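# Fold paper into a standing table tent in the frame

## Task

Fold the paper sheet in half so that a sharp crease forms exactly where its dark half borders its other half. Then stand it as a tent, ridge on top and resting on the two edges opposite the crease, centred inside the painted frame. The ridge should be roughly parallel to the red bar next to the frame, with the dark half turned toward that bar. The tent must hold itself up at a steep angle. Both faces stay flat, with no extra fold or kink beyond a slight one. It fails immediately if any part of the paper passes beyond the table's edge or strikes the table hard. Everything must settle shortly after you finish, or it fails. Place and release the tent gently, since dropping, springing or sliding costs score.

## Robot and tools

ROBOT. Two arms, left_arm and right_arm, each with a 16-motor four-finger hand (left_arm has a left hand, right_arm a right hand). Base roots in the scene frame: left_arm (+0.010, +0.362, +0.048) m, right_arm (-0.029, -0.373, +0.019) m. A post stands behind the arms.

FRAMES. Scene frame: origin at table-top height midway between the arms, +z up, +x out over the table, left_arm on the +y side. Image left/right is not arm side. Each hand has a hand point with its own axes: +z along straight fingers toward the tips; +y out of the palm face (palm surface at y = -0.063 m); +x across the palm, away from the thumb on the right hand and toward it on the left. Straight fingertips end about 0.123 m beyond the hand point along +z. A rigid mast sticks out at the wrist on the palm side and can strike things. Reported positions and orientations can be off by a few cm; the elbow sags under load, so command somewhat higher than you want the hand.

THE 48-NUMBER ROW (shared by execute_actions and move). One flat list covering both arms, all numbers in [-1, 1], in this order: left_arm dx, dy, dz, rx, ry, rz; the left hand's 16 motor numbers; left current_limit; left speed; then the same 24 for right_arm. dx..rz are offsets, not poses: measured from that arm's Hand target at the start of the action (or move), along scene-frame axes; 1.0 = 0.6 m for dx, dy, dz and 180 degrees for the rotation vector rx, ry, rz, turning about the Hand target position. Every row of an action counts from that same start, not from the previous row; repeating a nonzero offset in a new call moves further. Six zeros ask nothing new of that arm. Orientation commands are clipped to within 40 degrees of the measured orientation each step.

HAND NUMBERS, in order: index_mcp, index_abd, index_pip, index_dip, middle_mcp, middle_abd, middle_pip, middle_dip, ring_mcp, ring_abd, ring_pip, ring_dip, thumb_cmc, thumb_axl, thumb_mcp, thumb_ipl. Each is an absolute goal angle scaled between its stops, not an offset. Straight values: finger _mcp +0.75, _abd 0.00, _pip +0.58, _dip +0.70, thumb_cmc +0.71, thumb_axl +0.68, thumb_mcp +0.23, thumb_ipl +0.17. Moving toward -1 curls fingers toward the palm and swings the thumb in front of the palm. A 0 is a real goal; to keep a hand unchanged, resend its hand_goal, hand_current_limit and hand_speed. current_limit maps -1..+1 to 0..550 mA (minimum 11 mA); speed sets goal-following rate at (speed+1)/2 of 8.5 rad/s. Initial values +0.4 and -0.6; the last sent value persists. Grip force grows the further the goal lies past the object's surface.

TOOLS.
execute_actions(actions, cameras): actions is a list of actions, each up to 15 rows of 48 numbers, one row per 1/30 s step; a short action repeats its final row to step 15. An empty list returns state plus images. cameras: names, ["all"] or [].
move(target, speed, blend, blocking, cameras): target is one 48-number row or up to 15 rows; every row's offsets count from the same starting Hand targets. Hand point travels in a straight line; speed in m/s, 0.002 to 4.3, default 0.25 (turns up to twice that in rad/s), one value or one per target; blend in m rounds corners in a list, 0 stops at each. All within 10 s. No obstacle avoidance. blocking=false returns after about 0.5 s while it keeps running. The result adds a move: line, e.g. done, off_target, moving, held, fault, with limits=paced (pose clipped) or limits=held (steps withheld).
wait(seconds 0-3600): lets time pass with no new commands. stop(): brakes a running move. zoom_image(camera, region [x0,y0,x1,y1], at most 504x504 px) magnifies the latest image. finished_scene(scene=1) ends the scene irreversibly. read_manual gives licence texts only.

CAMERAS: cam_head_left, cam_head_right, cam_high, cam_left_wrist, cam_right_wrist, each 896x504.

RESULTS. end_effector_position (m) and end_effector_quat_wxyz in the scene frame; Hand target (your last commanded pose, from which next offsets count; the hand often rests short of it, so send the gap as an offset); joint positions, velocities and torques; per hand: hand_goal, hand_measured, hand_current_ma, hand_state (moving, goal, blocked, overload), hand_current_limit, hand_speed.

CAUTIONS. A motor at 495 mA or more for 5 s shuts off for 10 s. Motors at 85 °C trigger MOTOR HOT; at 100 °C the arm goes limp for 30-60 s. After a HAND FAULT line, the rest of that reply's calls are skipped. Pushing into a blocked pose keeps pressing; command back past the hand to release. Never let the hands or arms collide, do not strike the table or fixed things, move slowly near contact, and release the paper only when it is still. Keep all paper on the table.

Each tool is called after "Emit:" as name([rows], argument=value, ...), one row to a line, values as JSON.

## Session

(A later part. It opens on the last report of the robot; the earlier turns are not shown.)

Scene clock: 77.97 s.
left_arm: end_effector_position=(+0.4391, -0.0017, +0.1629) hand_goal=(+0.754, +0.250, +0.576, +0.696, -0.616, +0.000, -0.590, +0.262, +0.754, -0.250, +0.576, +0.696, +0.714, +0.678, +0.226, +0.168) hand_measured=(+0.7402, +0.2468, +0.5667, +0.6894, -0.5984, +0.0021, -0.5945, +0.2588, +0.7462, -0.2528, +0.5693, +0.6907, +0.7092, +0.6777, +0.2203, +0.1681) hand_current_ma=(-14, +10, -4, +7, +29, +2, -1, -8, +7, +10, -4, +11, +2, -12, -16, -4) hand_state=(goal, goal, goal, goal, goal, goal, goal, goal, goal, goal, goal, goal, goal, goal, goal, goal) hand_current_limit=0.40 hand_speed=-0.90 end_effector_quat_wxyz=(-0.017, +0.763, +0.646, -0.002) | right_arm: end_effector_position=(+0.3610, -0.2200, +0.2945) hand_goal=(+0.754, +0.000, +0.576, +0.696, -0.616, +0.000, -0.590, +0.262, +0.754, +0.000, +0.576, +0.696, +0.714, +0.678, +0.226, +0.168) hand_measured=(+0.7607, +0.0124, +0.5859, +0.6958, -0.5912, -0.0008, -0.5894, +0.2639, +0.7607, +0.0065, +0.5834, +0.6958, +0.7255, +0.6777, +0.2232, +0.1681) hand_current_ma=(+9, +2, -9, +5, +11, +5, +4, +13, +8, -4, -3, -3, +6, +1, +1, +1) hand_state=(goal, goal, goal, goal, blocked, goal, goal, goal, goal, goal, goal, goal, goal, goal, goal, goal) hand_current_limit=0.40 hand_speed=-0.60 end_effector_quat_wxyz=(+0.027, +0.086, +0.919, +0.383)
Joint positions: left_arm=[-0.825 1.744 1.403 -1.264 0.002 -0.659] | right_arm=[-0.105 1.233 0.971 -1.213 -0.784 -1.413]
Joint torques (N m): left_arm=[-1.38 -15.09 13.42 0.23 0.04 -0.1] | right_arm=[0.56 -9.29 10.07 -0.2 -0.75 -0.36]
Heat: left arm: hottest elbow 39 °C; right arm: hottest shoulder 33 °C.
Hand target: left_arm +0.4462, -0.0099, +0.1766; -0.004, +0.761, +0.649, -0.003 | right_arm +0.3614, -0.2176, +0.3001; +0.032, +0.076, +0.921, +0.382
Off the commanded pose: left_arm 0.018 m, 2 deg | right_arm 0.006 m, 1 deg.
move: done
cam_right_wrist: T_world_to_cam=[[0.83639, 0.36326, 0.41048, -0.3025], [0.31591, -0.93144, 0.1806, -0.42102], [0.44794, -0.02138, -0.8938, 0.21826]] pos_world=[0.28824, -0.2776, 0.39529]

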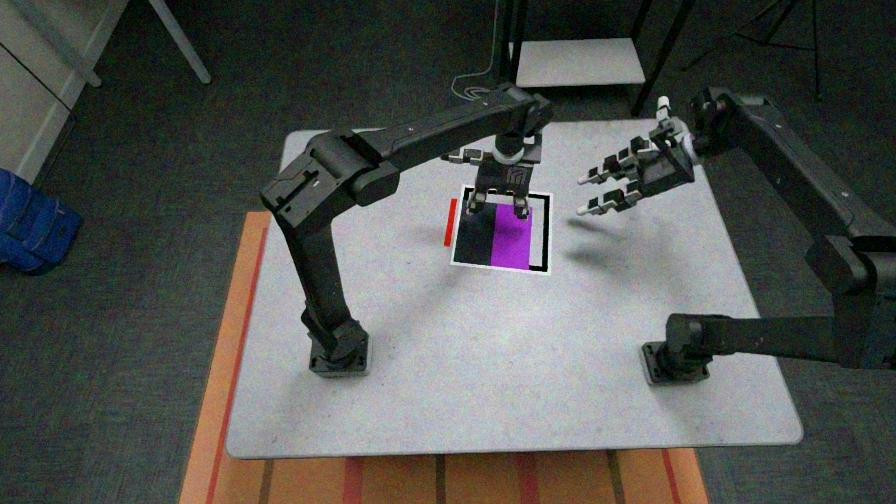

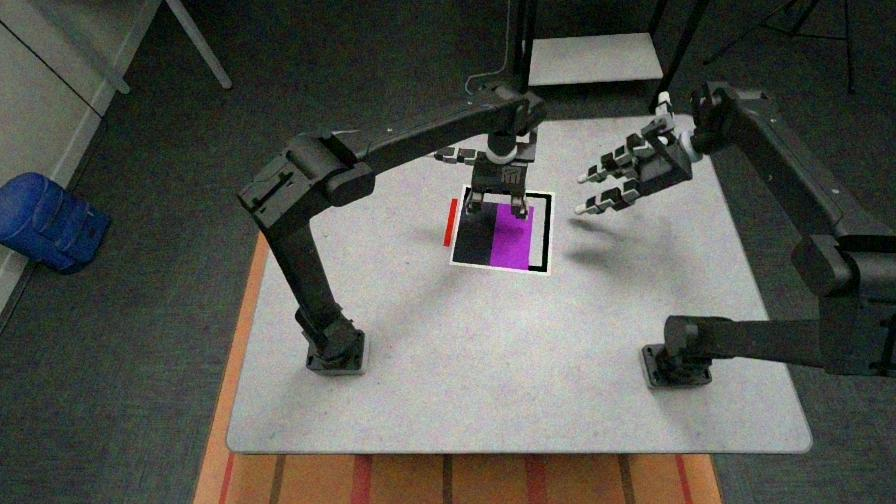

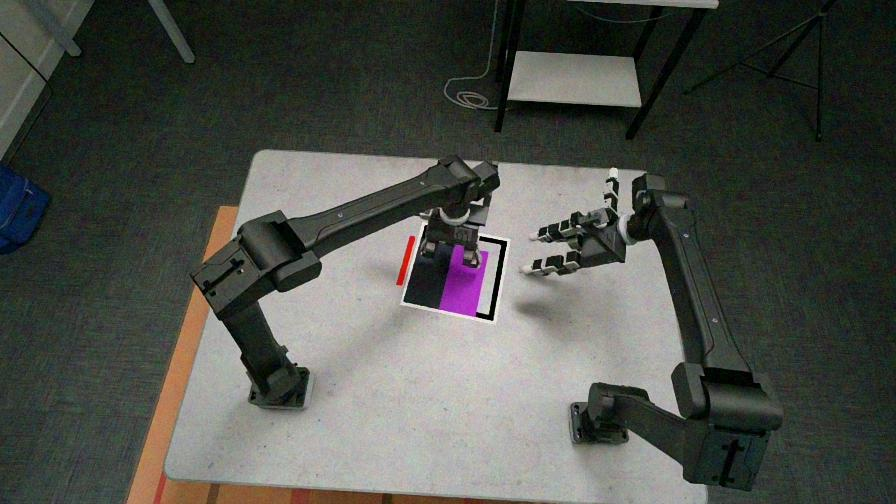

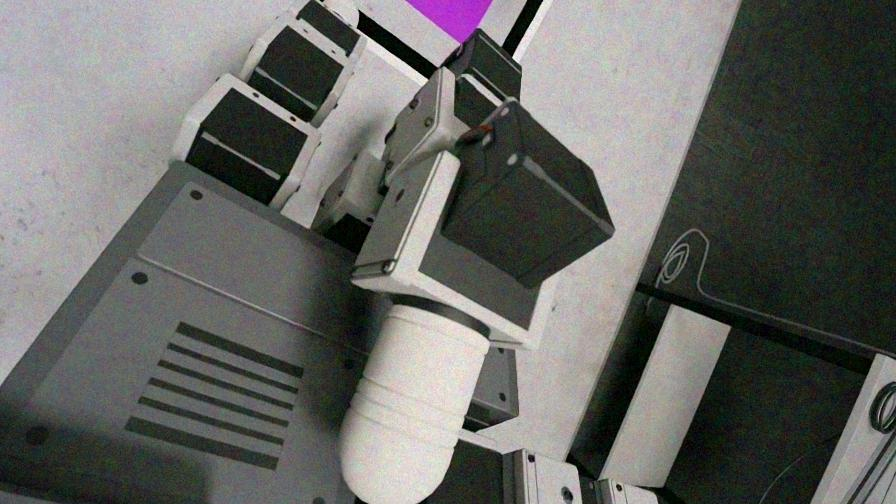

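Emit:
move(target=[-0.003,0.0567,-0.02,0.0,0.0,0, 0.754,0.333,0.576,0.696, -0.616,0,-0.591,0.261, 0.754,-0.6,-0.153,0.406, 0.714,0.678,0.226,0.168, 0.4,-0.8, 0,0,0,0,0,0, 0.754,0,0.576,0.696, -0.616,0,-0.591,0.261, 0.754,0,0.576,0.696, 0.714,0.678,0.226,0.168, 0.4,-0.6], cameras=["cam_head_left","cam_high"], speed=0.1)

Emit:
zoom_image(camera="cam_head_left", region=[430, 150, 560, 280])

Emit:
zoom_image(camera="cam_high", region=[390, 200, 530, 330])

Scene clock: 81.67 s.
left_arm: end_effector_position=(+0.4427, +0.0266, +0.1613) hand_goal=(+0.754, +0.334, +0.576, +0.696, -0.616, +0.000, -0.590, +0.262, +0.754, -0.600, -0.152, +0.406, +0.714, +0.678, +0.226, +0.168) hand_measured=(+0.7414, +0.3186, +0.5667, +0.6894, -0.5984, +0.0021, -0.5945, +0.2588, +0.7474, -0.5795, -0.1429, +0.4104, +0.7092, +0.6767, +0.2203, +0.1681) hand_current_ma=(-31, -4, -10, -4, +34, +4, -5, -11, -12, +38, +22, +10, -3, -9, -17, +7) hand_state=(goal, goal, goal, goal, goal, goal, goal, goal, goal, blocked, goal, goal, goal, goal, goal, goal) hand_current_limit=0.40 hand_speed=-0.80 end_effector_quat_wxyz=(-0.011, +0.756, +0.654, -0.002) | right_arm: end_effector_position=(+0.3610, -0.2200, +0.2945) hand_goal=(+0.754, +0.000, +0.576, +0.696, -0.616, +0.000, -0.590, +0.262, +0.754, +0.000, +0.576, +0.696, +0.714, +0.678, +0.226, +0.168) hand_measured=(+0.7595, +0.0124, +0.5859, +0.6958, -0.5912, -0.0008, -0.5894, +0.2639, +0.7595, +0.0065, +0.5834, +0.6958, +0.7242, +0.6777, +0.2232, +0.1681) hand_current_ma=(+5, -2, -13, +5, +9, +2, +1, +7, +7, -2, -1, -5, +6, +0, -1, -4) hand_state=(goal, goal, goal, goal, blocked, goal, goal, goal, goal, goal, goal, goal, goal, goal, goal, goal) hand_current_limit=0.40 hand_speed=-0.60 end_effector_quat_wxyz=(+0.027, +0.086, +0.919, +0.383)
Joint positions: left_arm=[-0.782 1.699 1.337 -1.231 0.002 -0.639] | right_arm=[-0.105 1.233 0.971 -1.213 -0.784 -1.413]
Joint torques (N m): left_arm=[-1.26 -14.92 10 0.88 0 0.14] | right_arm=[0.97 -9.76 10.06 -0.06 -0.74 -0.38]
Heat: left arm: hottest elbow 39 °C; right arm: hottest shoulder 33 °C.
Hand target: left_arm +0.4444, +0.0241, +0.1646; -0.003, +0.761, +0.649, -0.003 | right_arm +0.3614, -0.2176, +0.3001; +0.032, +0.076, +0.921, +0.382
Off the commanded pose: left_arm 0.005 m, 1 deg | right_arm 0.006 m, 1 deg.
move: done

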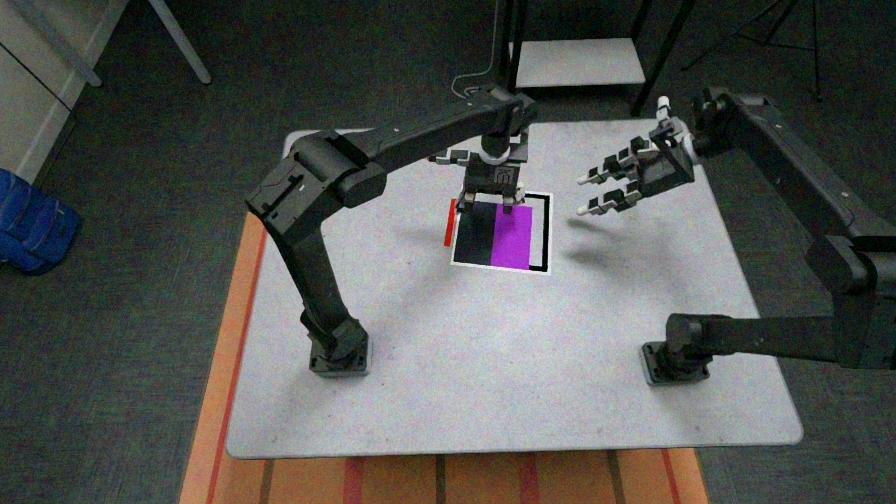

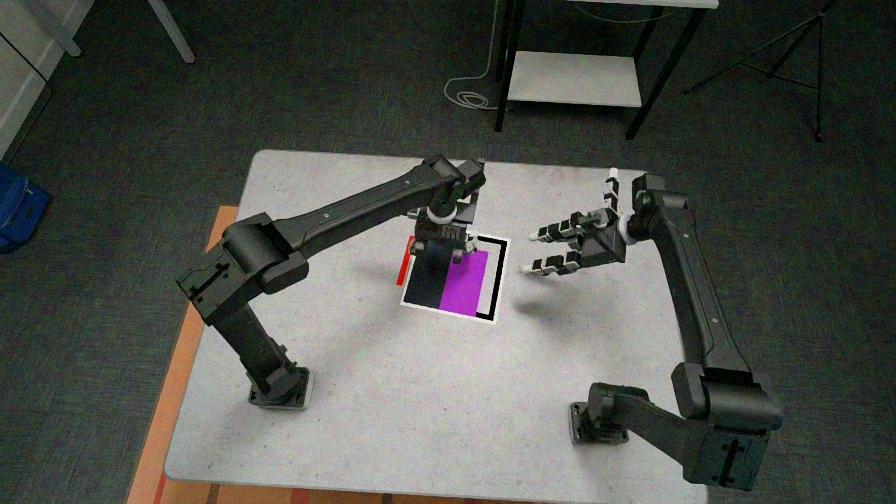

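Scaled by 3.877 from the camera's image (finer frame: 1280x720).

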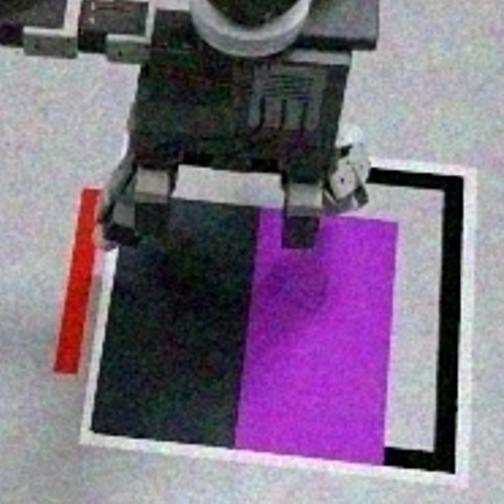

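Scaled by 3.600 from the camera's image (finer frame: 1280x720).

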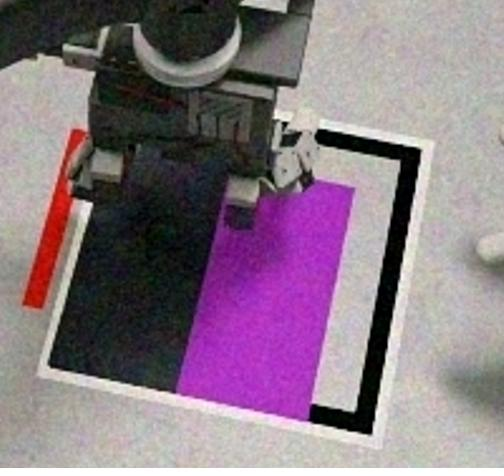

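Emit:
move(target=[0.0,0.005,-0.05,0.0,0.0,0, 0.754,0.333,0.576,0.696, -0.616,0,-0.591,0.261, 0.754,-0.6,-0.153,0.406, 0.714,0.678,0.226,0.168, 0.4,-0.8, 0,0,0,0,0,0, 0.754,0,0.576,0.696, -0.616,0,-0.591,0.261, 0.754,0,0.576,0.696, 0.714,0.678,0.226,0.168, 0.4,-0.6], cameras=["cam_head_left","cam_high"], speed=0.1)

Emit:
zoom_image(camera="cam_head_left", region=[430, 170, 550, 280])

Emit:
zoom_image(camera="cam_high", region=[390, 220, 510, 330])

Scene clock: 83.27 s.
left_arm: end_effector_position=(+0.4412, +0.0278, +0.1410) hand_goal=(+0.754, +0.334, +0.576, +0.696, -0.616, +0.000, -0.590, +0.262, +0.754, -0.600, -0.152, +0.406, +0.714, +0.678, +0.226, +0.168) hand_measured=(+0.7414, +0.3186, +0.5667, +0.6907, -0.5984, +0.0021, -0.5945, +0.2588, +0.7535, -0.5795, -0.1416, +0.4104, +0.7092, +0.6777, +0.2203, +0.1681) hand_current_ma=(-28, -9, -3, +1, +33, +6, -4, -9, +7, +36, +16, +12, -8, -8, -11, -3) hand_state=(goal, goal, goal, goal, goal, goal, goal, goal, goal, blocked, goal, goal, goal, goal, goal, goal) hand_current_limit=0.40 hand_speed=-0.80 end_effector_quat_wxyz=(-0.002, +0.758, +0.652, -0.001) | right_arm: end_effector_position=(+0.3610, -0.2200, +0.2945) hand_goal=(+0.754, +0.000, +0.576, +0.696, -0.616, +0.000, -0.590, +0.262, +0.754, +0.000, +0.576, +0.696, +0.714, +0.678, +0.226, +0.168) hand_measured=(+0.7595, +0.0124, +0.5859, +0.6958, -0.5924, -0.0008, -0.5894, +0.2652, +0.7607, +0.0080, +0.5834, +0.6958, +0.7242, +0.6767, +0.2242, +0.1681) hand_current_ma=(+11, -1, -7, +8, +10, +3, +4, +9, +7, -3, -4, -1, +4, +1, -1, -1) hand_state=(goal, goal, goal, goal, blocked, goal, goal, goal, goal, goal, goal, goal, goal, goal, goal, goal) hand_current_limit=0.40 hand_speed=-0.60 end_effector_quat_wxyz=(+0.027, +0.086, +0.919, +0.383)
Joint positions: left_arm=[-0.782 1.703 1.283 -1.155 0.002 -0.635] | right_arm=[-0.105 1.233 0.971 -1.213 -0.784 -1.413]
Joint torques (N m): left_arm=[-0.85 -13.33 10.03 0.95 0.01 0.12] | right_arm=[0.97 -9.58 10.14 -0.24 -0.78 -0.38]
Heat: left arm: hottest elbow 39 °C; right arm: hottest shoulder 33 °C.
Hand target: left_arm +0.4444, +0.0271, +0.1347; -0.003, +0.761, +0.649, -0.003 | right_arm +0.3614, -0.2176, +0.3001; +0.032, +0.076, +0.921, +0.382
Off the commanded pose: left_arm 0.007 m, 1 deg | right_arm 0.006 m, 1 deg.
move: done

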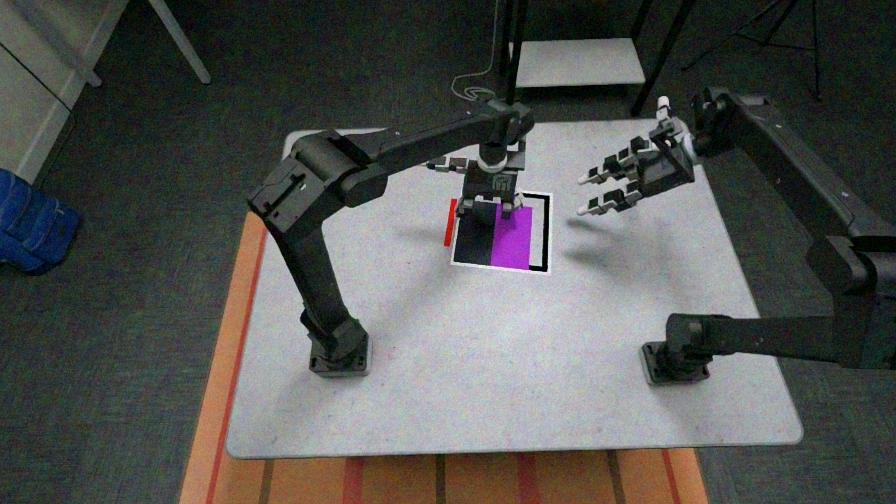

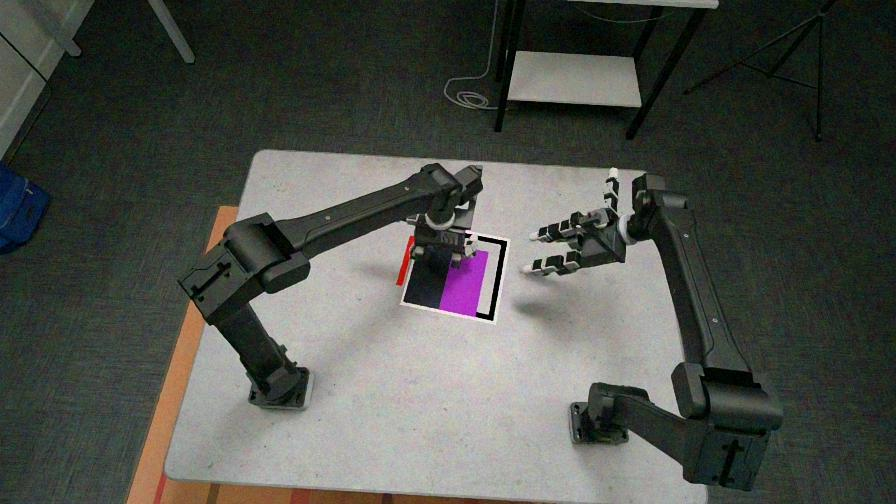

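Scaled by 4.200 from the camera's image (finer frame: 1280x720).

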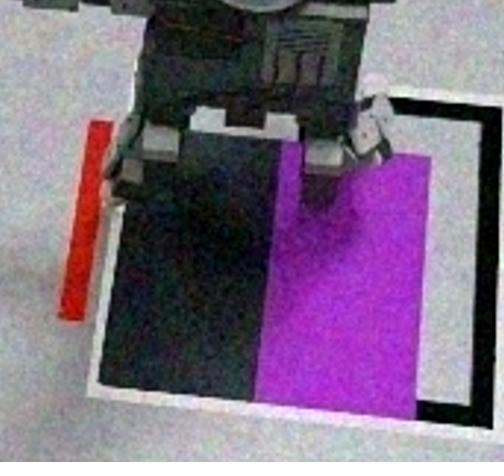

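Scaled by 4.200 from the camera's image (finer frame: 1280x720).

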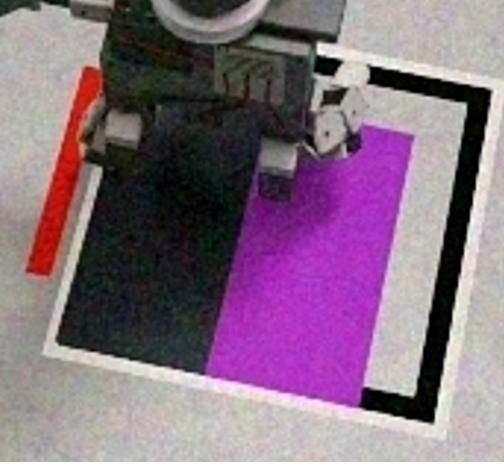

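Emit:
zoom_image(camera="cam_head_left", region=[440, 190, 490, 240])

Emit:
zoom_image(camera="cam_high", region=[400, 235, 450, 285])

Scaled by 10.080 from the camera's image (finer frame: 1280x720).

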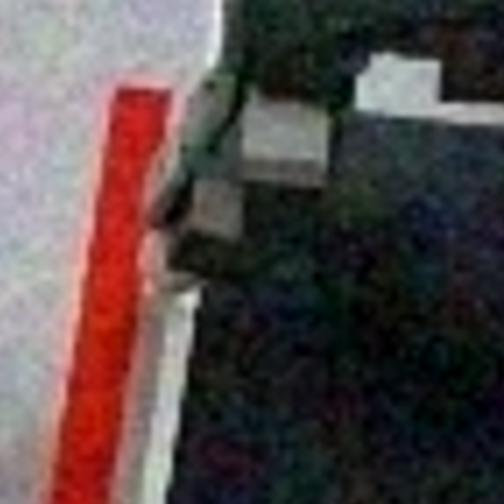

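Scaled by 10.080 from the camera's image (finer frame: 1280x720).

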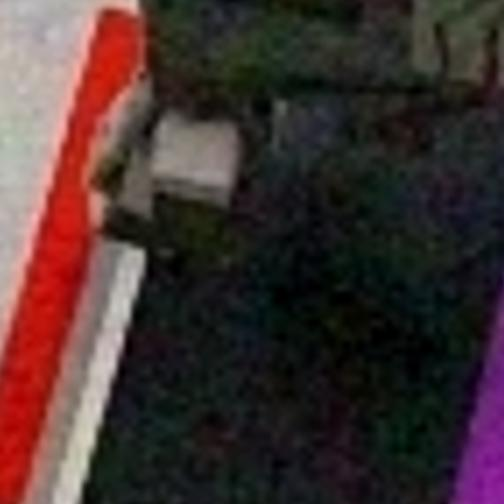

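Emit:
move(target=[0.0,0.0,-0.0167,0.0,0.0,0, 0.754,0.333,0.576,0.696, -0.616,0,-0.591,0.261, 0.754,-0.6,-0.153,0.406, 0.714,0.678,0.226,0.168, 0.4,-0.8, 0,0,0,0,0,0, 0.754,0,0.576,0.696, -0.616,0,-0.591,0.261, 0.754,0,0.576,0.696, 0.714,0.678,0.226,0.168, 0.4,-0.6], cameras=["cam_head_left","cam_high"], speed=0.05)

Emit:
zoom_image(camera="cam_head_left", region=[440, 190, 490, 240])

Scene clock: 85.13 s.
left_arm: end_effector_position=(+0.4416, +0.0274, +0.1316) hand_goal=(+0.754, +0.334, +0.576, +0.696, -0.616, +0.000, -0.590, +0.262, +0.754, -0.600, -0.152, +0.406, +0.714, +0.678, +0.226, +0.168) hand_measured=(+0.7414, +0.3186, +0.5667, +0.6907, -0.5984, +0.0021, -0.5945, +0.2588, +0.7535, -0.5795, -0.1416, +0.4104, +0.7092, +0.6767, +0.2203, +0.1681) hand_current_ma=(-29, -15, -12, -3, +42, -11, -6, -11, +6, +34, +22, +9, -8, -15, -21, +8) hand_state=(goal, goal, goal, goal, goal, goal, goal, goal, goal, blocked, goal, goal, goal, goal, goal, goal) hand_current_limit=0.40 hand_speed=-0.80 end_effector_quat_wxyz=(-0.001, +0.758, +0.652, -0.001) | right_arm: end_effector_position=(+0.3610, -0.2200, +0.2945) hand_goal=(+0.754, +0.000, +0.576, +0.696, -0.616, +0.000, -0.590, +0.262, +0.754, +0.000, +0.576, +0.696, +0.714, +0.678, +0.226, +0.168) hand_measured=(+0.7595, +0.0124, +0.5847, +0.6958, -0.5924, +0.0007, -0.5894, +0.2639, +0.7595, +0.0065, +0.5847, +0.6958, +0.7242, +0.6777, +0.2232, +0.1681) hand_current_ma=(+7, -2, -9, +5, +8, +2, +7, +6, +4, -8, -4, -4, +6, -1, +1, -2) hand_state=(goal, goal, goal, goal, blocked, goal, goal, goal, goal, goal, goal, goal, goal, goal, goal, goal) hand_current_limit=0.40 hand_speed=-0.60 end_effector_quat_wxyz=(+0.027, +0.086, +0.919, +0.383)
Joint positions: left_arm=[-0.782 1.715 1.271 -1.13 0.002 -0.635] | right_arm=[-0.105 1.233 0.971 -1.213 -0.784 -1.413]
Joint torques (N m): left_arm=[-0.85 -12.75 9.81 0.92 0.01 0.13] | right_arm=[0.56 -9.05 10.18 -0.12 -0.72 -0.37]
Heat: left arm: hottest elbow 39 °C; right arm: hottest shoulder 33 °C.
Hand target: left_arm +0.4444, +0.0272, +0.1246; -0.004, +0.761, +0.649, -0.003 | right_arm +0.3614, -0.2176, +0.3001; +0.032, +0.076, +0.921, +0.382
Off the commanded pose: left_arm 0.007 m, 1 deg | right_arm 0.006 m, 1 deg.
move: done

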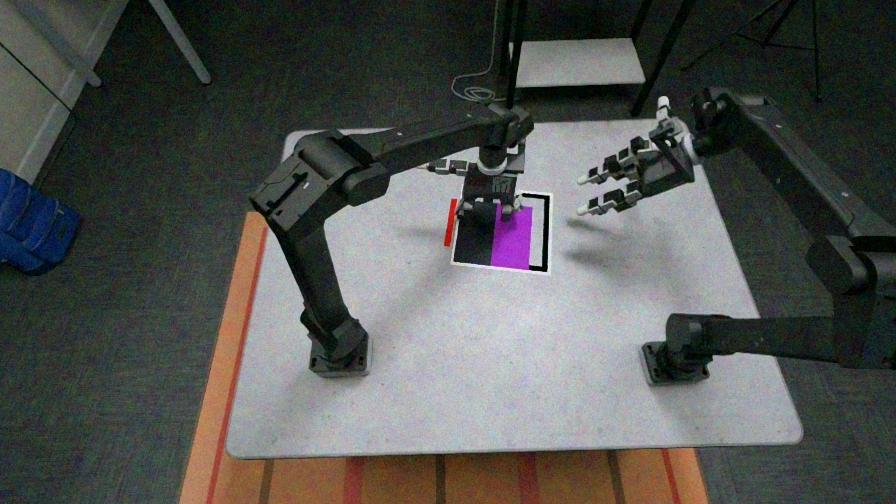

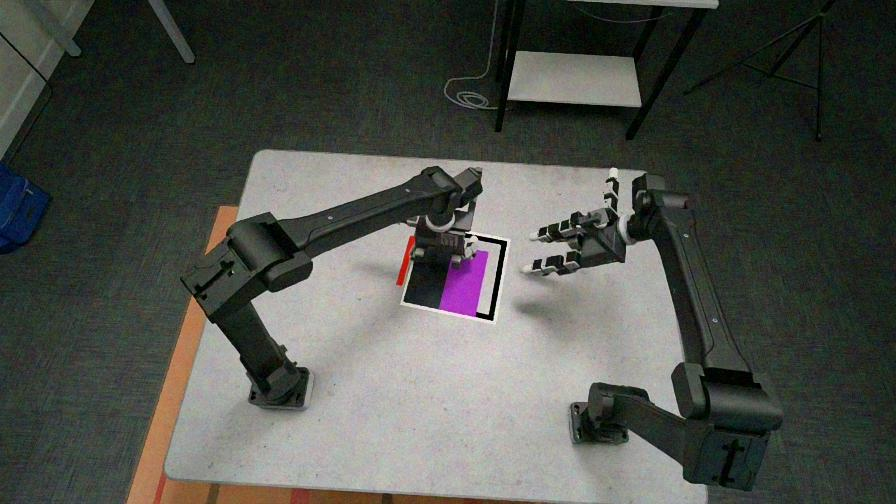

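Scaled by 10.080 from the camera's image (finer frame: 1280x720).

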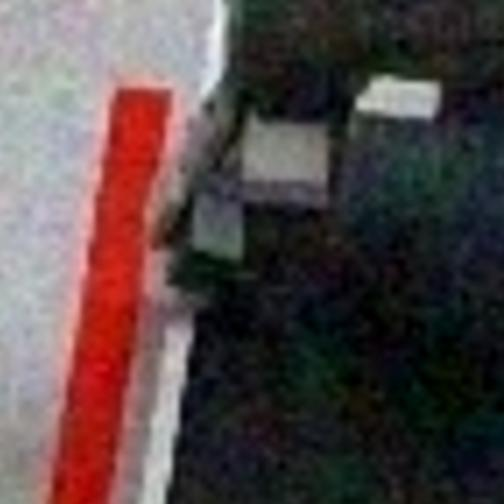

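Emit:
move(target=[0.0,0.0,-0.01,0.0,0.0,0, 0.754,0.333,0.576,0.696, -0.616,0,-0.591,0.261, 0.754,-0.6,-0.153,0.406, 0.714,0.678,0.226,0.168, 0.4,-0.8, 0,0,0,0,0,0, 0.754,0,0.576,0.696, -0.616,0,-0.591,0.261, 0.754,0,0.576,0.696, 0.714,0.678,0.226,0.168, 0.4,-0.6], cameras=["cam_head_left"], speed=0.03)

Emit:
zoom_image(camera="cam_head_left", region=[440, 190, 490, 240])

Scene clock: 86.10 s.
left_arm: end_effector_position=(+0.4421, +0.0268, +0.1271) hand_goal=(+0.754, +0.334, +0.576, +0.696, -0.616, +0.000, -0.590, +0.262, +0.754, -0.600, -0.152, +0.406, +0.714, +0.678, +0.226, +0.168) hand_measured=(+0.7426, +0.3230, +0.5680, +0.6894, -0.5984, +0.0021, -0.5945, +0.2588, +0.7523, -0.5795, -0.1429, +0.4104, +0.7079, +0.6767, +0.2203, +0.1681) hand_current_ma=(-22, -13, +3, -1, +32, +14, -13, -3, +3, +29, +18, +20, -15, -6, -13, -5) hand_state=(goal, goal, goal, goal, goal, goal, goal, goal, goal, blocked, goal, goal, goal, goal, goal, goal) hand_current_limit=0.40 hand_speed=-0.80 end_effector_quat_wxyz=(+0.000, +0.758, +0.652, -0.001) | right_arm: end_effector_position=(+0.3610, -0.2200, +0.2945) hand_goal=(+0.754, +0.000, +0.576, +0.696, -0.616, +0.000, -0.590, +0.262, +0.754, +0.000, +0.576, +0.696, +0.714, +0.678, +0.226, +0.168) hand_measured=(+0.7607, +0.0124, +0.5859, +0.6958, -0.5912, -0.0008, -0.5881, +0.2652, +0.7607, +0.0065, +0.5847, +0.6958, +0.7242, +0.6777, +0.2242, +0.1681) hand_current_ma=(+6, +2, -9, +1, +11, +6, +5, +9, +5, -3, -4, -2, +8, +3, +1, -1) hand_state=(goal, goal, goal, goal, blocked, goal, goal, goal, goal, goal, goal, goal, goal, goal, goal, goal) hand_current_limit=0.40 hand_speed=-0.60 end_effector_quat_wxyz=(+0.027, +0.086, +0.919, +0.383)
Joint positions: left_arm=[-0.782 1.72 1.264 -1.115 0.002 -0.634] | right_arm=[-0.105 1.233 0.971 -1.213 -0.784 -1.413]
Joint torques (N m): left_arm=[-0.67 -14.15 9.62 0.94 0.01 0.13] | right_arm=[0.97 -9.64 10 -0.2 -0.75 -0.37]
Heat: left arm: hottest elbow 38 °C; right arm: hottest shoulder 33 °C.
Hand target: left_arm +0.4444, +0.0271, +0.1186; -0.003, +0.761, +0.649, -0.003 | right_arm +0.3614, -0.2176, +0.3001; +0.032, +0.076, +0.921, +0.382
Off the commanded pose: left_arm 0.009 m, 1 deg | right_arm 0.006 m, 1 deg.
move: done

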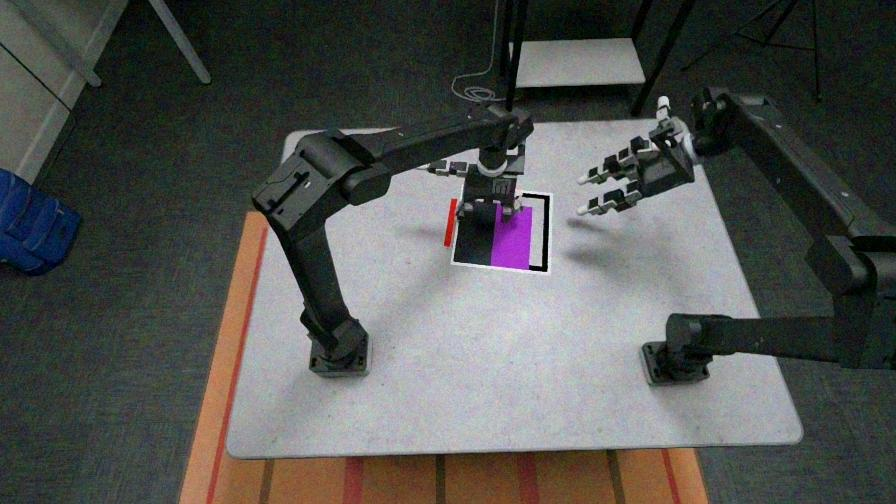

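Scaled by 10.080 from the camera's image (finer frame: 1280x720).

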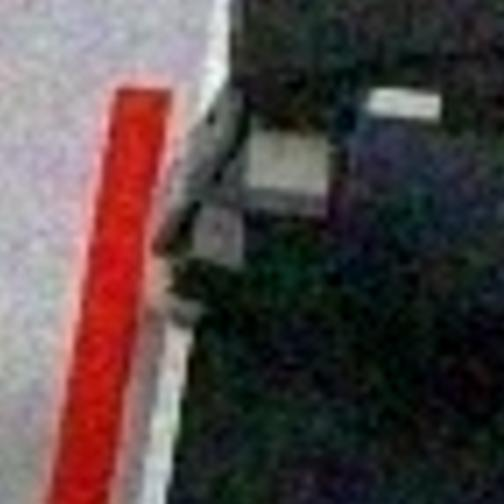

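Emit:
move(target=[0.0,0.0,-0.005,0.0,0.0,0, 0.754,0.333,0.576,0.696, -0.616,0,-0.591,0.261, 0.754,-0.6,-0.153,0.406, 0.714,0.678,0.226,0.168, 0.4,-0.8, 0.0017,0.1255,-0.2,0.0,0.0,0.0045, 0.754,0,0.576,0.696, -0.616,0,-0.591,0.261, 0.754,0,0.576,0.696, 0.714,0.678,0.226,0.168, 0.4,-0.6], cameras=["cam_head_left","cam_high"], speed=0.1)

Emit:
zoom_image(camera="cam_head_left", region=[440, 160, 600, 280])

Emit:
zoom_image(camera="cam_high", region=[390, 210, 550, 330])

Scene clock: 89.40 s.
left_arm: end_effector_position=(+0.4431, +0.0259, +0.1272) hand_goal=(+0.754, +0.334, +0.576, +0.696, -0.616, +0.000, -0.590, +0.262, +0.754, -0.600, -0.152, +0.406, +0.714, +0.678, +0.226, +0.168) hand_measured=(+0.7462, +0.3347, +0.5744, +0.6945, -0.5984, +0.0021, -0.5945, +0.2588, +0.7523, -0.5795, -0.1416, +0.4117, +0.7079, +0.6777, +0.2203, +0.1681) hand_current_ma=(-17, -5, +13, +12, +26, -10, +1, +1, +8, +25, +26, +6, -5, -7, -18, -2) hand_state=(goal, goal, goal, goal, goal, goal, goal, goal, goal, blocked, goal, goal, goal, goal, goal, goal) hand_current_limit=0.40 hand_speed=-0.80 end_effector_quat_wxyz=(+0.003, +0.758, +0.652, -0.001) | right_arm: end_effector_position=(+0.3615, -0.1441, +0.1854) hand_goal=(+0.754, +0.000, +0.576, +0.696, -0.616, +0.000, -0.590, +0.262, +0.754, +0.000, +0.576, +0.696, +0.714, +0.678, +0.226, +0.168) hand_measured=(+0.7607, +0.0124, +0.5859, +0.6958, -0.5924, -0.0008, -0.5894, +0.2639, +0.7607, +0.0065, +0.5847, +0.6958, +0.7242, +0.6777, +0.2242, +0.1672) hand_current_ma=(+7, -1, -9, +5, +9, +1, +3, +7, +4, +0, -6, -5, +4, -1, +2, +0) hand_state=(goal, goal, goal, goal, blocked, goal, goal, goal, goal, goal, goal, goal, goal, goal, goal, goal) hand_current_limit=0.40 hand_speed=-0.60 end_effector_quat_wxyz=(+0.033, +0.065, +0.921, +0.383)
Joint positions: left_arm=[-0.782 1.72 1.264 -1.109 0.002 -0.634] | right_arm=[0.114 1.357 0.755 -0.673 -0.743 -1.163]
Joint torques (N m): left_arm=[-0.85 -13.1 9.21 0.98 0.01 0.13] | right_arm=[1.03 -9.41 7.58 1.03 -0.67 -0.19]
Heat: left arm: hottest elbow 38 °C; right arm: hottest shoulder 33 °C.
Hand target: left_arm +0.4444, +0.0271, +0.1156; -0.004, +0.761, +0.649, -0.003 | right_arm +0.3624, -0.1423, +0.1800; +0.029, +0.069, +0.921, +0.382
Off the commanded pose: left_arm 0.012 m, 1 deg | right_arm 0.006 m, 1 deg.
move: off_target (left_arm)

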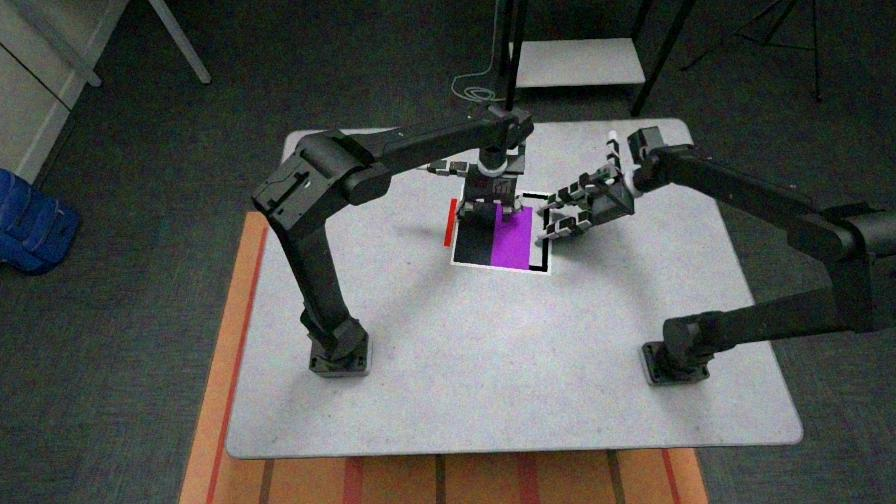

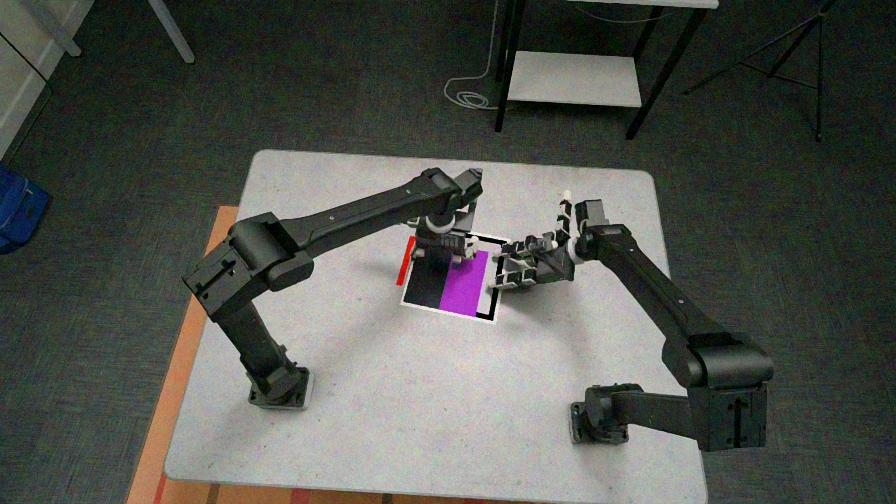

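Scaled by 3.150 from the camera's image (finer frame: 1280x720).

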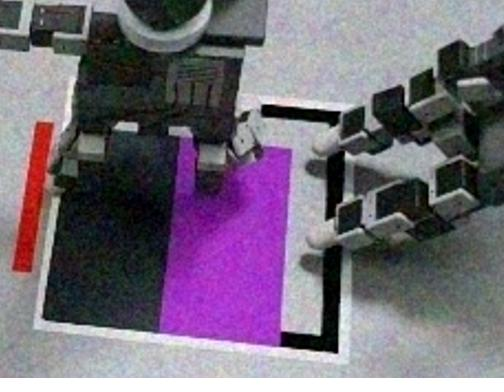

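Scaled by 3.150 from the camera's image (finer frame: 1280x720).

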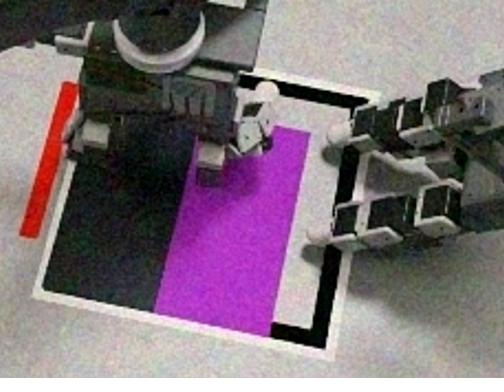

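Emit:
move(target=[0.0,0.0,0.0,0.0,0.0,0, 0.754,0.333,0.576,0.696, -0.616,0,-0.591,0.261, 0.754,-0.6,-0.153,0.406, 0.714,0.678,0.226,0.168, 0.4,-0.8, 0.0,0.0,-0.05,0.0,0.0,0.0, 0.754,0,0.576,0.696, -0.616,0,-0.591,0.261, 0.754,0,0.576,0.696, 0.714,0.678,0.226,0.168, -0.45,-0.6], cameras=["cam_head_left","cam_high"], speed=0.05)

Emit:
zoom_image(camera="cam_head_left", region=[440, 160, 600, 280])

Scene clock: 91.03 s.
left_arm: end_effector_position=(+0.4431, +0.0259, +0.1272) hand_goal=(+0.754, +0.334, +0.576, +0.696, -0.616, +0.000, -0.590, +0.262, +0.754, -0.600, -0.152, +0.406, +0.714, +0.678, +0.226, +0.168) hand_measured=(+0.7450, +0.3333, +0.5744, +0.6958, -0.5984, +0.0021, -0.5945, +0.2588, +0.7535, -0.5795, -0.1416, +0.4104, +0.7092, +0.6767, +0.2203, +0.1672) hand_current_ma=(-13, -3, +8, +7, +23, -2, -7, -16, +11, +26, +26, +17, -8, +2, -21, -1) hand_state=(goal, goal, goal, goal, goal, goal, goal, goal, goal, blocked, goal, goal, goal, goal, goal, goal) hand_current_limit=0.40 hand_speed=-0.80 end_effector_quat_wxyz=(+0.003, +0.758, +0.652, -0.001) | right_arm: end_effector_position=(+0.3635, -0.1436, +0.1656) hand_goal=(+0.754, +0.000, +0.576, +0.696, -0.616, +0.000, -0.590, +0.262, +0.754, +0.000, +0.576, +0.696, +0.714, +0.678, +0.226, +0.168) hand_measured=(+0.7523, -0.0198, +0.5744, +0.6958, -0.5924, +0.0007, -0.5894, +0.2639, +0.7547, -0.0169, +0.5770, +0.6971, +0.7242, +0.6777, +0.2232, +0.1681) hand_current_ma=(+10, +2, -7, +2, +10, +0, +5, +9, +5, -2, -5, -1, +4, -4, +1, -4) hand_state=(goal, blocked, goal, goal, blocked, goal, goal, goal, goal, goal, goal, goal, goal, goal, goal, goal) hand_current_limit=-0.45 hand_speed=-0.60 end_effector_quat_wxyz=(+0.041, +0.062, +0.919, +0.387)
Joint positions: left_arm=[-0.782 1.72 1.264 -1.109 0.002 -0.634] | right_arm=[0.113 1.4 0.725 -0.58 -0.747 -1.163]
Joint torques (N m): left_arm=[-0.91 -13.1 9.21 0.99 0.02 0.13] | right_arm=[1.44 -7.82 6.6 1.32 -0.55 -0.16]
Heat: left arm: hottest elbow 38 °C; right arm: hottest shoulder 33 °C.
Hand target: left_arm +0.4444, +0.0271, +0.1156; -0.004, +0.761, +0.649, -0.003 | right_arm +0.3623, -0.1423, +0.1499; +0.029, +0.069, +0.921, +0.382
Off the commanded pose: left_arm 0.012 m, 1 deg | right_arm 0.016 m, 2 deg.
move: off_target (right_arm)

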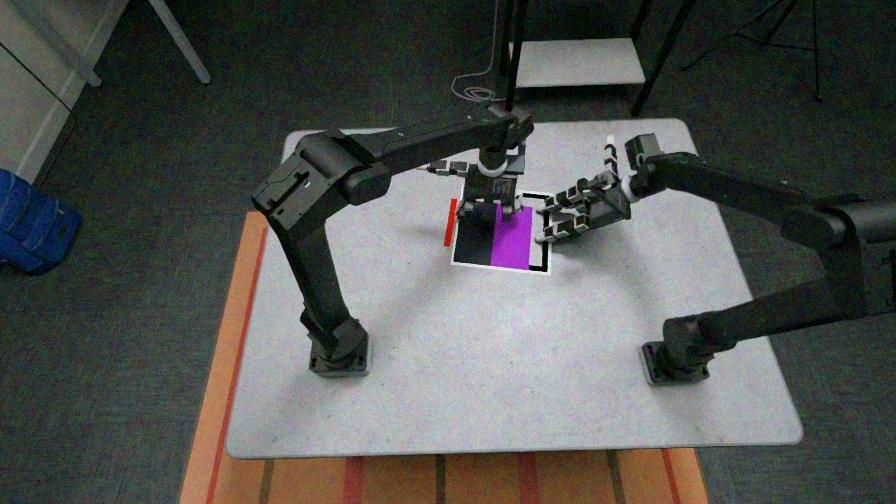

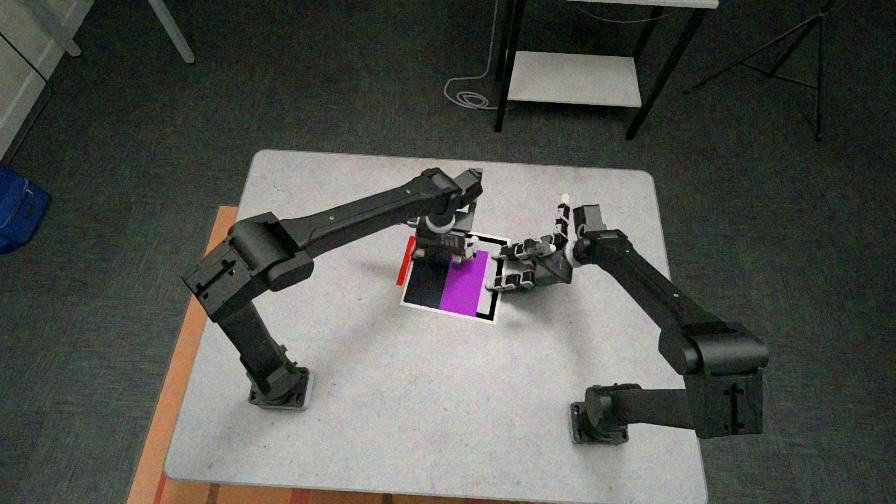

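Scaled by 3.150 from the camera's image (finer frame: 1280x720).

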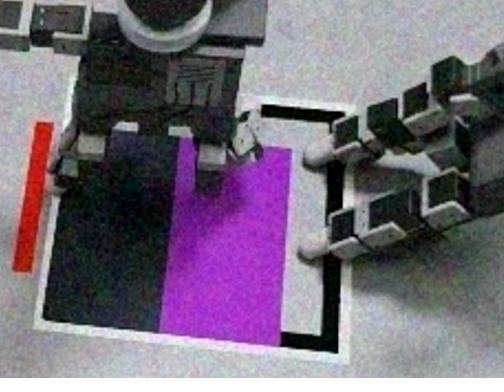

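Emit:
move(target=[0.0,0.0,0.0,0.0,0.0,0, 0.754,0.333,0.576,0.696, -0.616,0,-0.591,0.261, 0.754,-0.6,-0.153,0.406, 0.714,0.678,0.226,0.168, 0.4,-0.8, -0.003,0.0,0.0133,0.0,0.0,0.0, 0.754,0,0.576,0.696, -0.616,0,-0.591,0.261, 0.754,0,0.576,0.696, 0.714,0.678,0.226,0.168, -0.45,-0.6], cameras=[], speed=0.03)

Scene clock: 92.50 s.
left_arm: end_effector_position=(+0.4431, +0.0259, +0.1272) hand_goal=(+0.754, +0.334, +0.576, +0.696, -0.616, +0.000, -0.590, +0.262, +0.754, -0.600, -0.152, +0.406, +0.714, +0.678, +0.226, +0.168) hand_measured=(+0.7462, +0.3333, +0.5744, +0.6945, -0.5984, +0.0021, -0.5945, +0.2588, +0.7535, -0.5795, -0.1416, +0.4117, +0.7092, +0.6777, +0.2203, +0.1681) hand_current_ma=(-27, +16, +10, +19, +28, -4, -2, -3, +14, +29, +22, +23, -11, -16, -26, -2) hand_state=(goal, goal, goal, goal, goal, goal, goal, goal, goal, blocked, goal, goal, goal, goal, goal, goal) hand_current_limit=0.40 hand_speed=-0.80 end_effector_quat_wxyz=(+0.003, +0.758, +0.652, -0.001) | right_arm: end_effector_position=(+0.3635, -0.1437, +0.1655) hand_goal=(+0.754, +0.000, +0.576, +0.696, -0.616, +0.000, -0.590, +0.262, +0.754, +0.000, +0.576, +0.696, +0.714, +0.678, +0.226, +0.168) hand_measured=(+0.7511, -0.0198, +0.5744, +0.6958, -0.5924, +0.0007, -0.5894, +0.2652, +0.7547, -0.0154, +0.5770, +0.6971, +0.7242, +0.6767, +0.2232, +0.1681) hand_current_ma=(+9, -2, -8, +4, +13, +2, -1, +13, +7, -4, -4, +2, +8, +0, -3, -2) hand_state=(goal, blocked, goal, goal, blocked, goal, goal, goal, goal, goal, goal, goal, goal, goal, goal, goal) hand_current_limit=-0.45 hand_speed=-0.60 end_effector_quat_wxyz=(+0.040, +0.062, +0.919, +0.387)
Joint positions: left_arm=[-0.782 1.72 1.264 -1.109 0.002 -0.634] | right_arm=[0.113 1.4 0.725 -0.581 -0.747 -1.161]
Joint torques (N m): left_arm=[-0.91 -13.1 9.2 0.99 0.01 0.13] | right_arm=[1.08 -9.99 6.98 0.36 -0.55 -0.16]
Heat: left arm: hottest elbow 38 °C; right arm: hottest shoulder 33 °C.
Hand target: left_arm +0.4444, +0.0271, +0.1156; -0.004, +0.761, +0.649, -0.003 | right_arm +0.3605, -0.1423, +0.1579; +0.029, +0.069, +0.921, +0.382
Off the commanded pose: left_arm 0.012 m, 1 deg | right_arm 0.008 m, 2 deg.
move: done

Emit:
move(target=[0.0,0.0,0.0,0.0,0.0,0, 0.754,0.333,0.576,0.696, -0.616,0,-0.591,0.261, 0.754,-0.6,-0.153,0.406, 0.714,0.678,0.226,0.168, 0.4,-0.8, 0.0033,0.0200,0.0033,0.0,0.0,0.0, 0.754,0,0.576,0.696, -0.616,0,-0.591,0.261, 0.754,0,0.576,0.696, 0.714,0.678,0.226,0.168, -0.45,-0.6], cameras=["cam_head_left","cam_high"], speed=0.03)

Emit:
zoom_image(camera="cam_head_left", region=[440, 160, 600, 280])

Scene clock: 93.73 s.
left_arm: end_effector_position=(+0.4431, +0.0259, +0.1272) hand_goal=(+0.754, +0.334, +0.576, +0.696, -0.616, +0.000, -0.590, +0.262, +0.754, -0.600, -0.152, +0.406, +0.714, +0.678, +0.226, +0.168) hand_measured=(+0.7462, +0.3333, +0.5744, +0.6958, -0.5984, +0.0036, -0.5945, +0.2588, +0.7535, -0.5795, -0.1416, +0.4104, +0.7092, +0.6767, +0.2203, +0.1681) hand_current_ma=(-26, +11, +4, +8, +28, -11, -5, -14, -1, +26, +12, +19, -4, -4, -24, -5) hand_state=(goal, goal, goal, goal, goal, goal, goal, goal, goal, blocked, goal, goal, goal, goal, goal, goal) hand_current_limit=0.40 hand_speed=-0.80 end_effector_quat_wxyz=(+0.003, +0.758, +0.652, -0.001) | right_arm: end_effector_position=(+0.3638, -0.1370, +0.1647) hand_goal=(+0.754, +0.000, +0.576, +0.696, -0.616, +0.000, -0.590, +0.262, +0.754, +0.000, +0.576, +0.696, +0.714, +0.678, +0.226, +0.168) hand_measured=(+0.7438, -0.0023, +0.5718, +0.6958, -0.5936, -0.0008, -0.5881, +0.2652, +0.7559, +0.0007, +0.5770, +0.6983, +0.7242, +0.6767, +0.2232, +0.1672) hand_current_ma=(+9, -1, -9, +5, +10, +6, +4, +8, +5, -5, -5, -4, +9, -1, -6, -4) hand_state=(goal, goal, goal, goal, blocked, goal, goal, goal, goal, goal, goal, goal, goal, goal, goal, goal) hand_current_limit=-0.45 hand_speed=-0.60 end_effector_quat_wxyz=(+0.035, +0.070, +0.920, +0.385)
Joint positions: left_arm=[-0.782 1.72 1.264 -1.109 0.002 -0.634] | right_arm=[0.134 1.4 0.725 -0.571 -0.738 -1.121]
Joint torques (N m): left_arm=[-0.91 -13.04 9.21 0.98 0.02 0.13] | right_arm=[1.55 -9.64 7.47 0.98 -0.45 -0.18]
Heat: left arm: hottest elbow 38 °C; right arm: hottest shoulder 33 °C.
Hand target: left_arm +0.4444, +0.0271, +0.1156; -0.004, +0.761, +0.649, -0.003 | right_arm +0.3625, -0.1303, +0.1600; +0.029, +0.069, +0.921, +0.382
Off the commanded pose: left_arm 0.012 m, 1 deg | right_arm 0.008 m, 1 deg.
move: done

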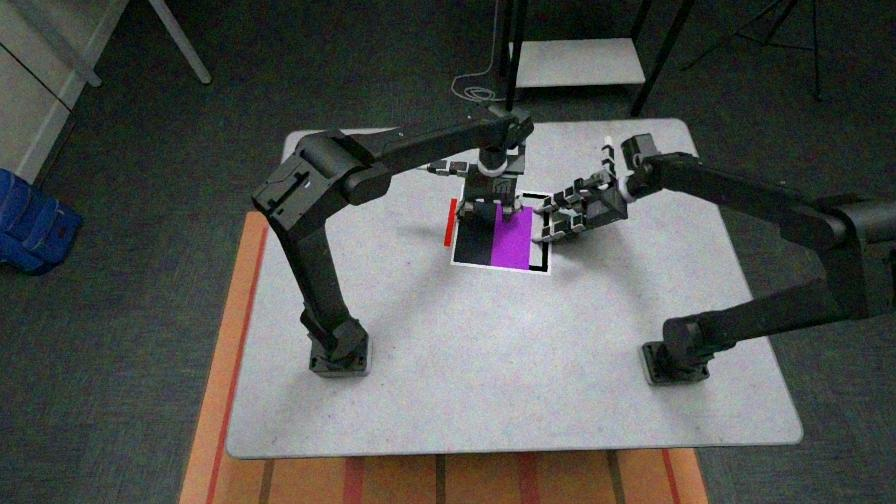

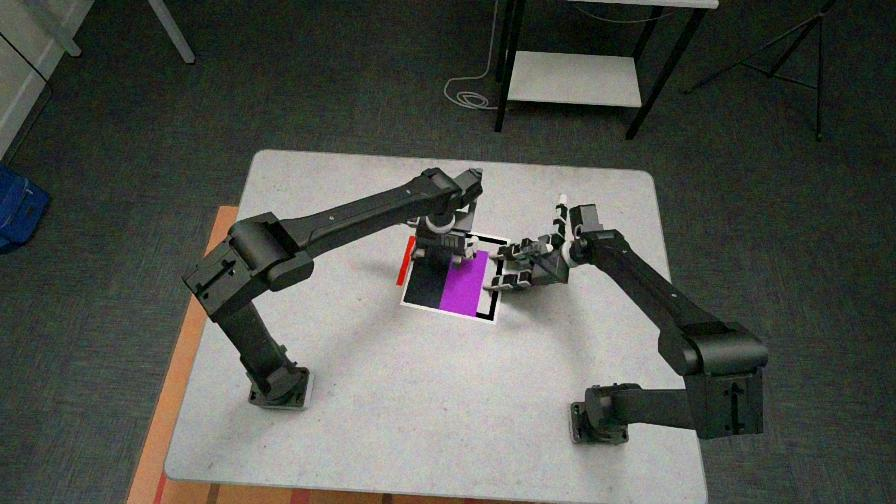

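Scaled by 3.150 from the camera's image (finer frame: 1280x720).

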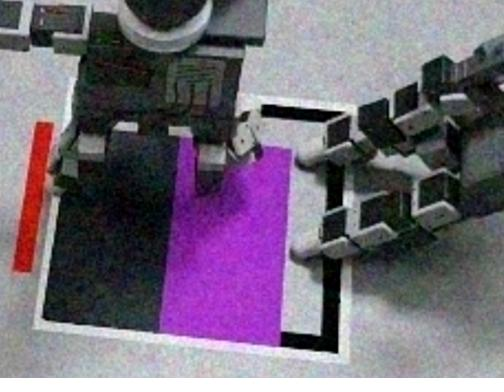

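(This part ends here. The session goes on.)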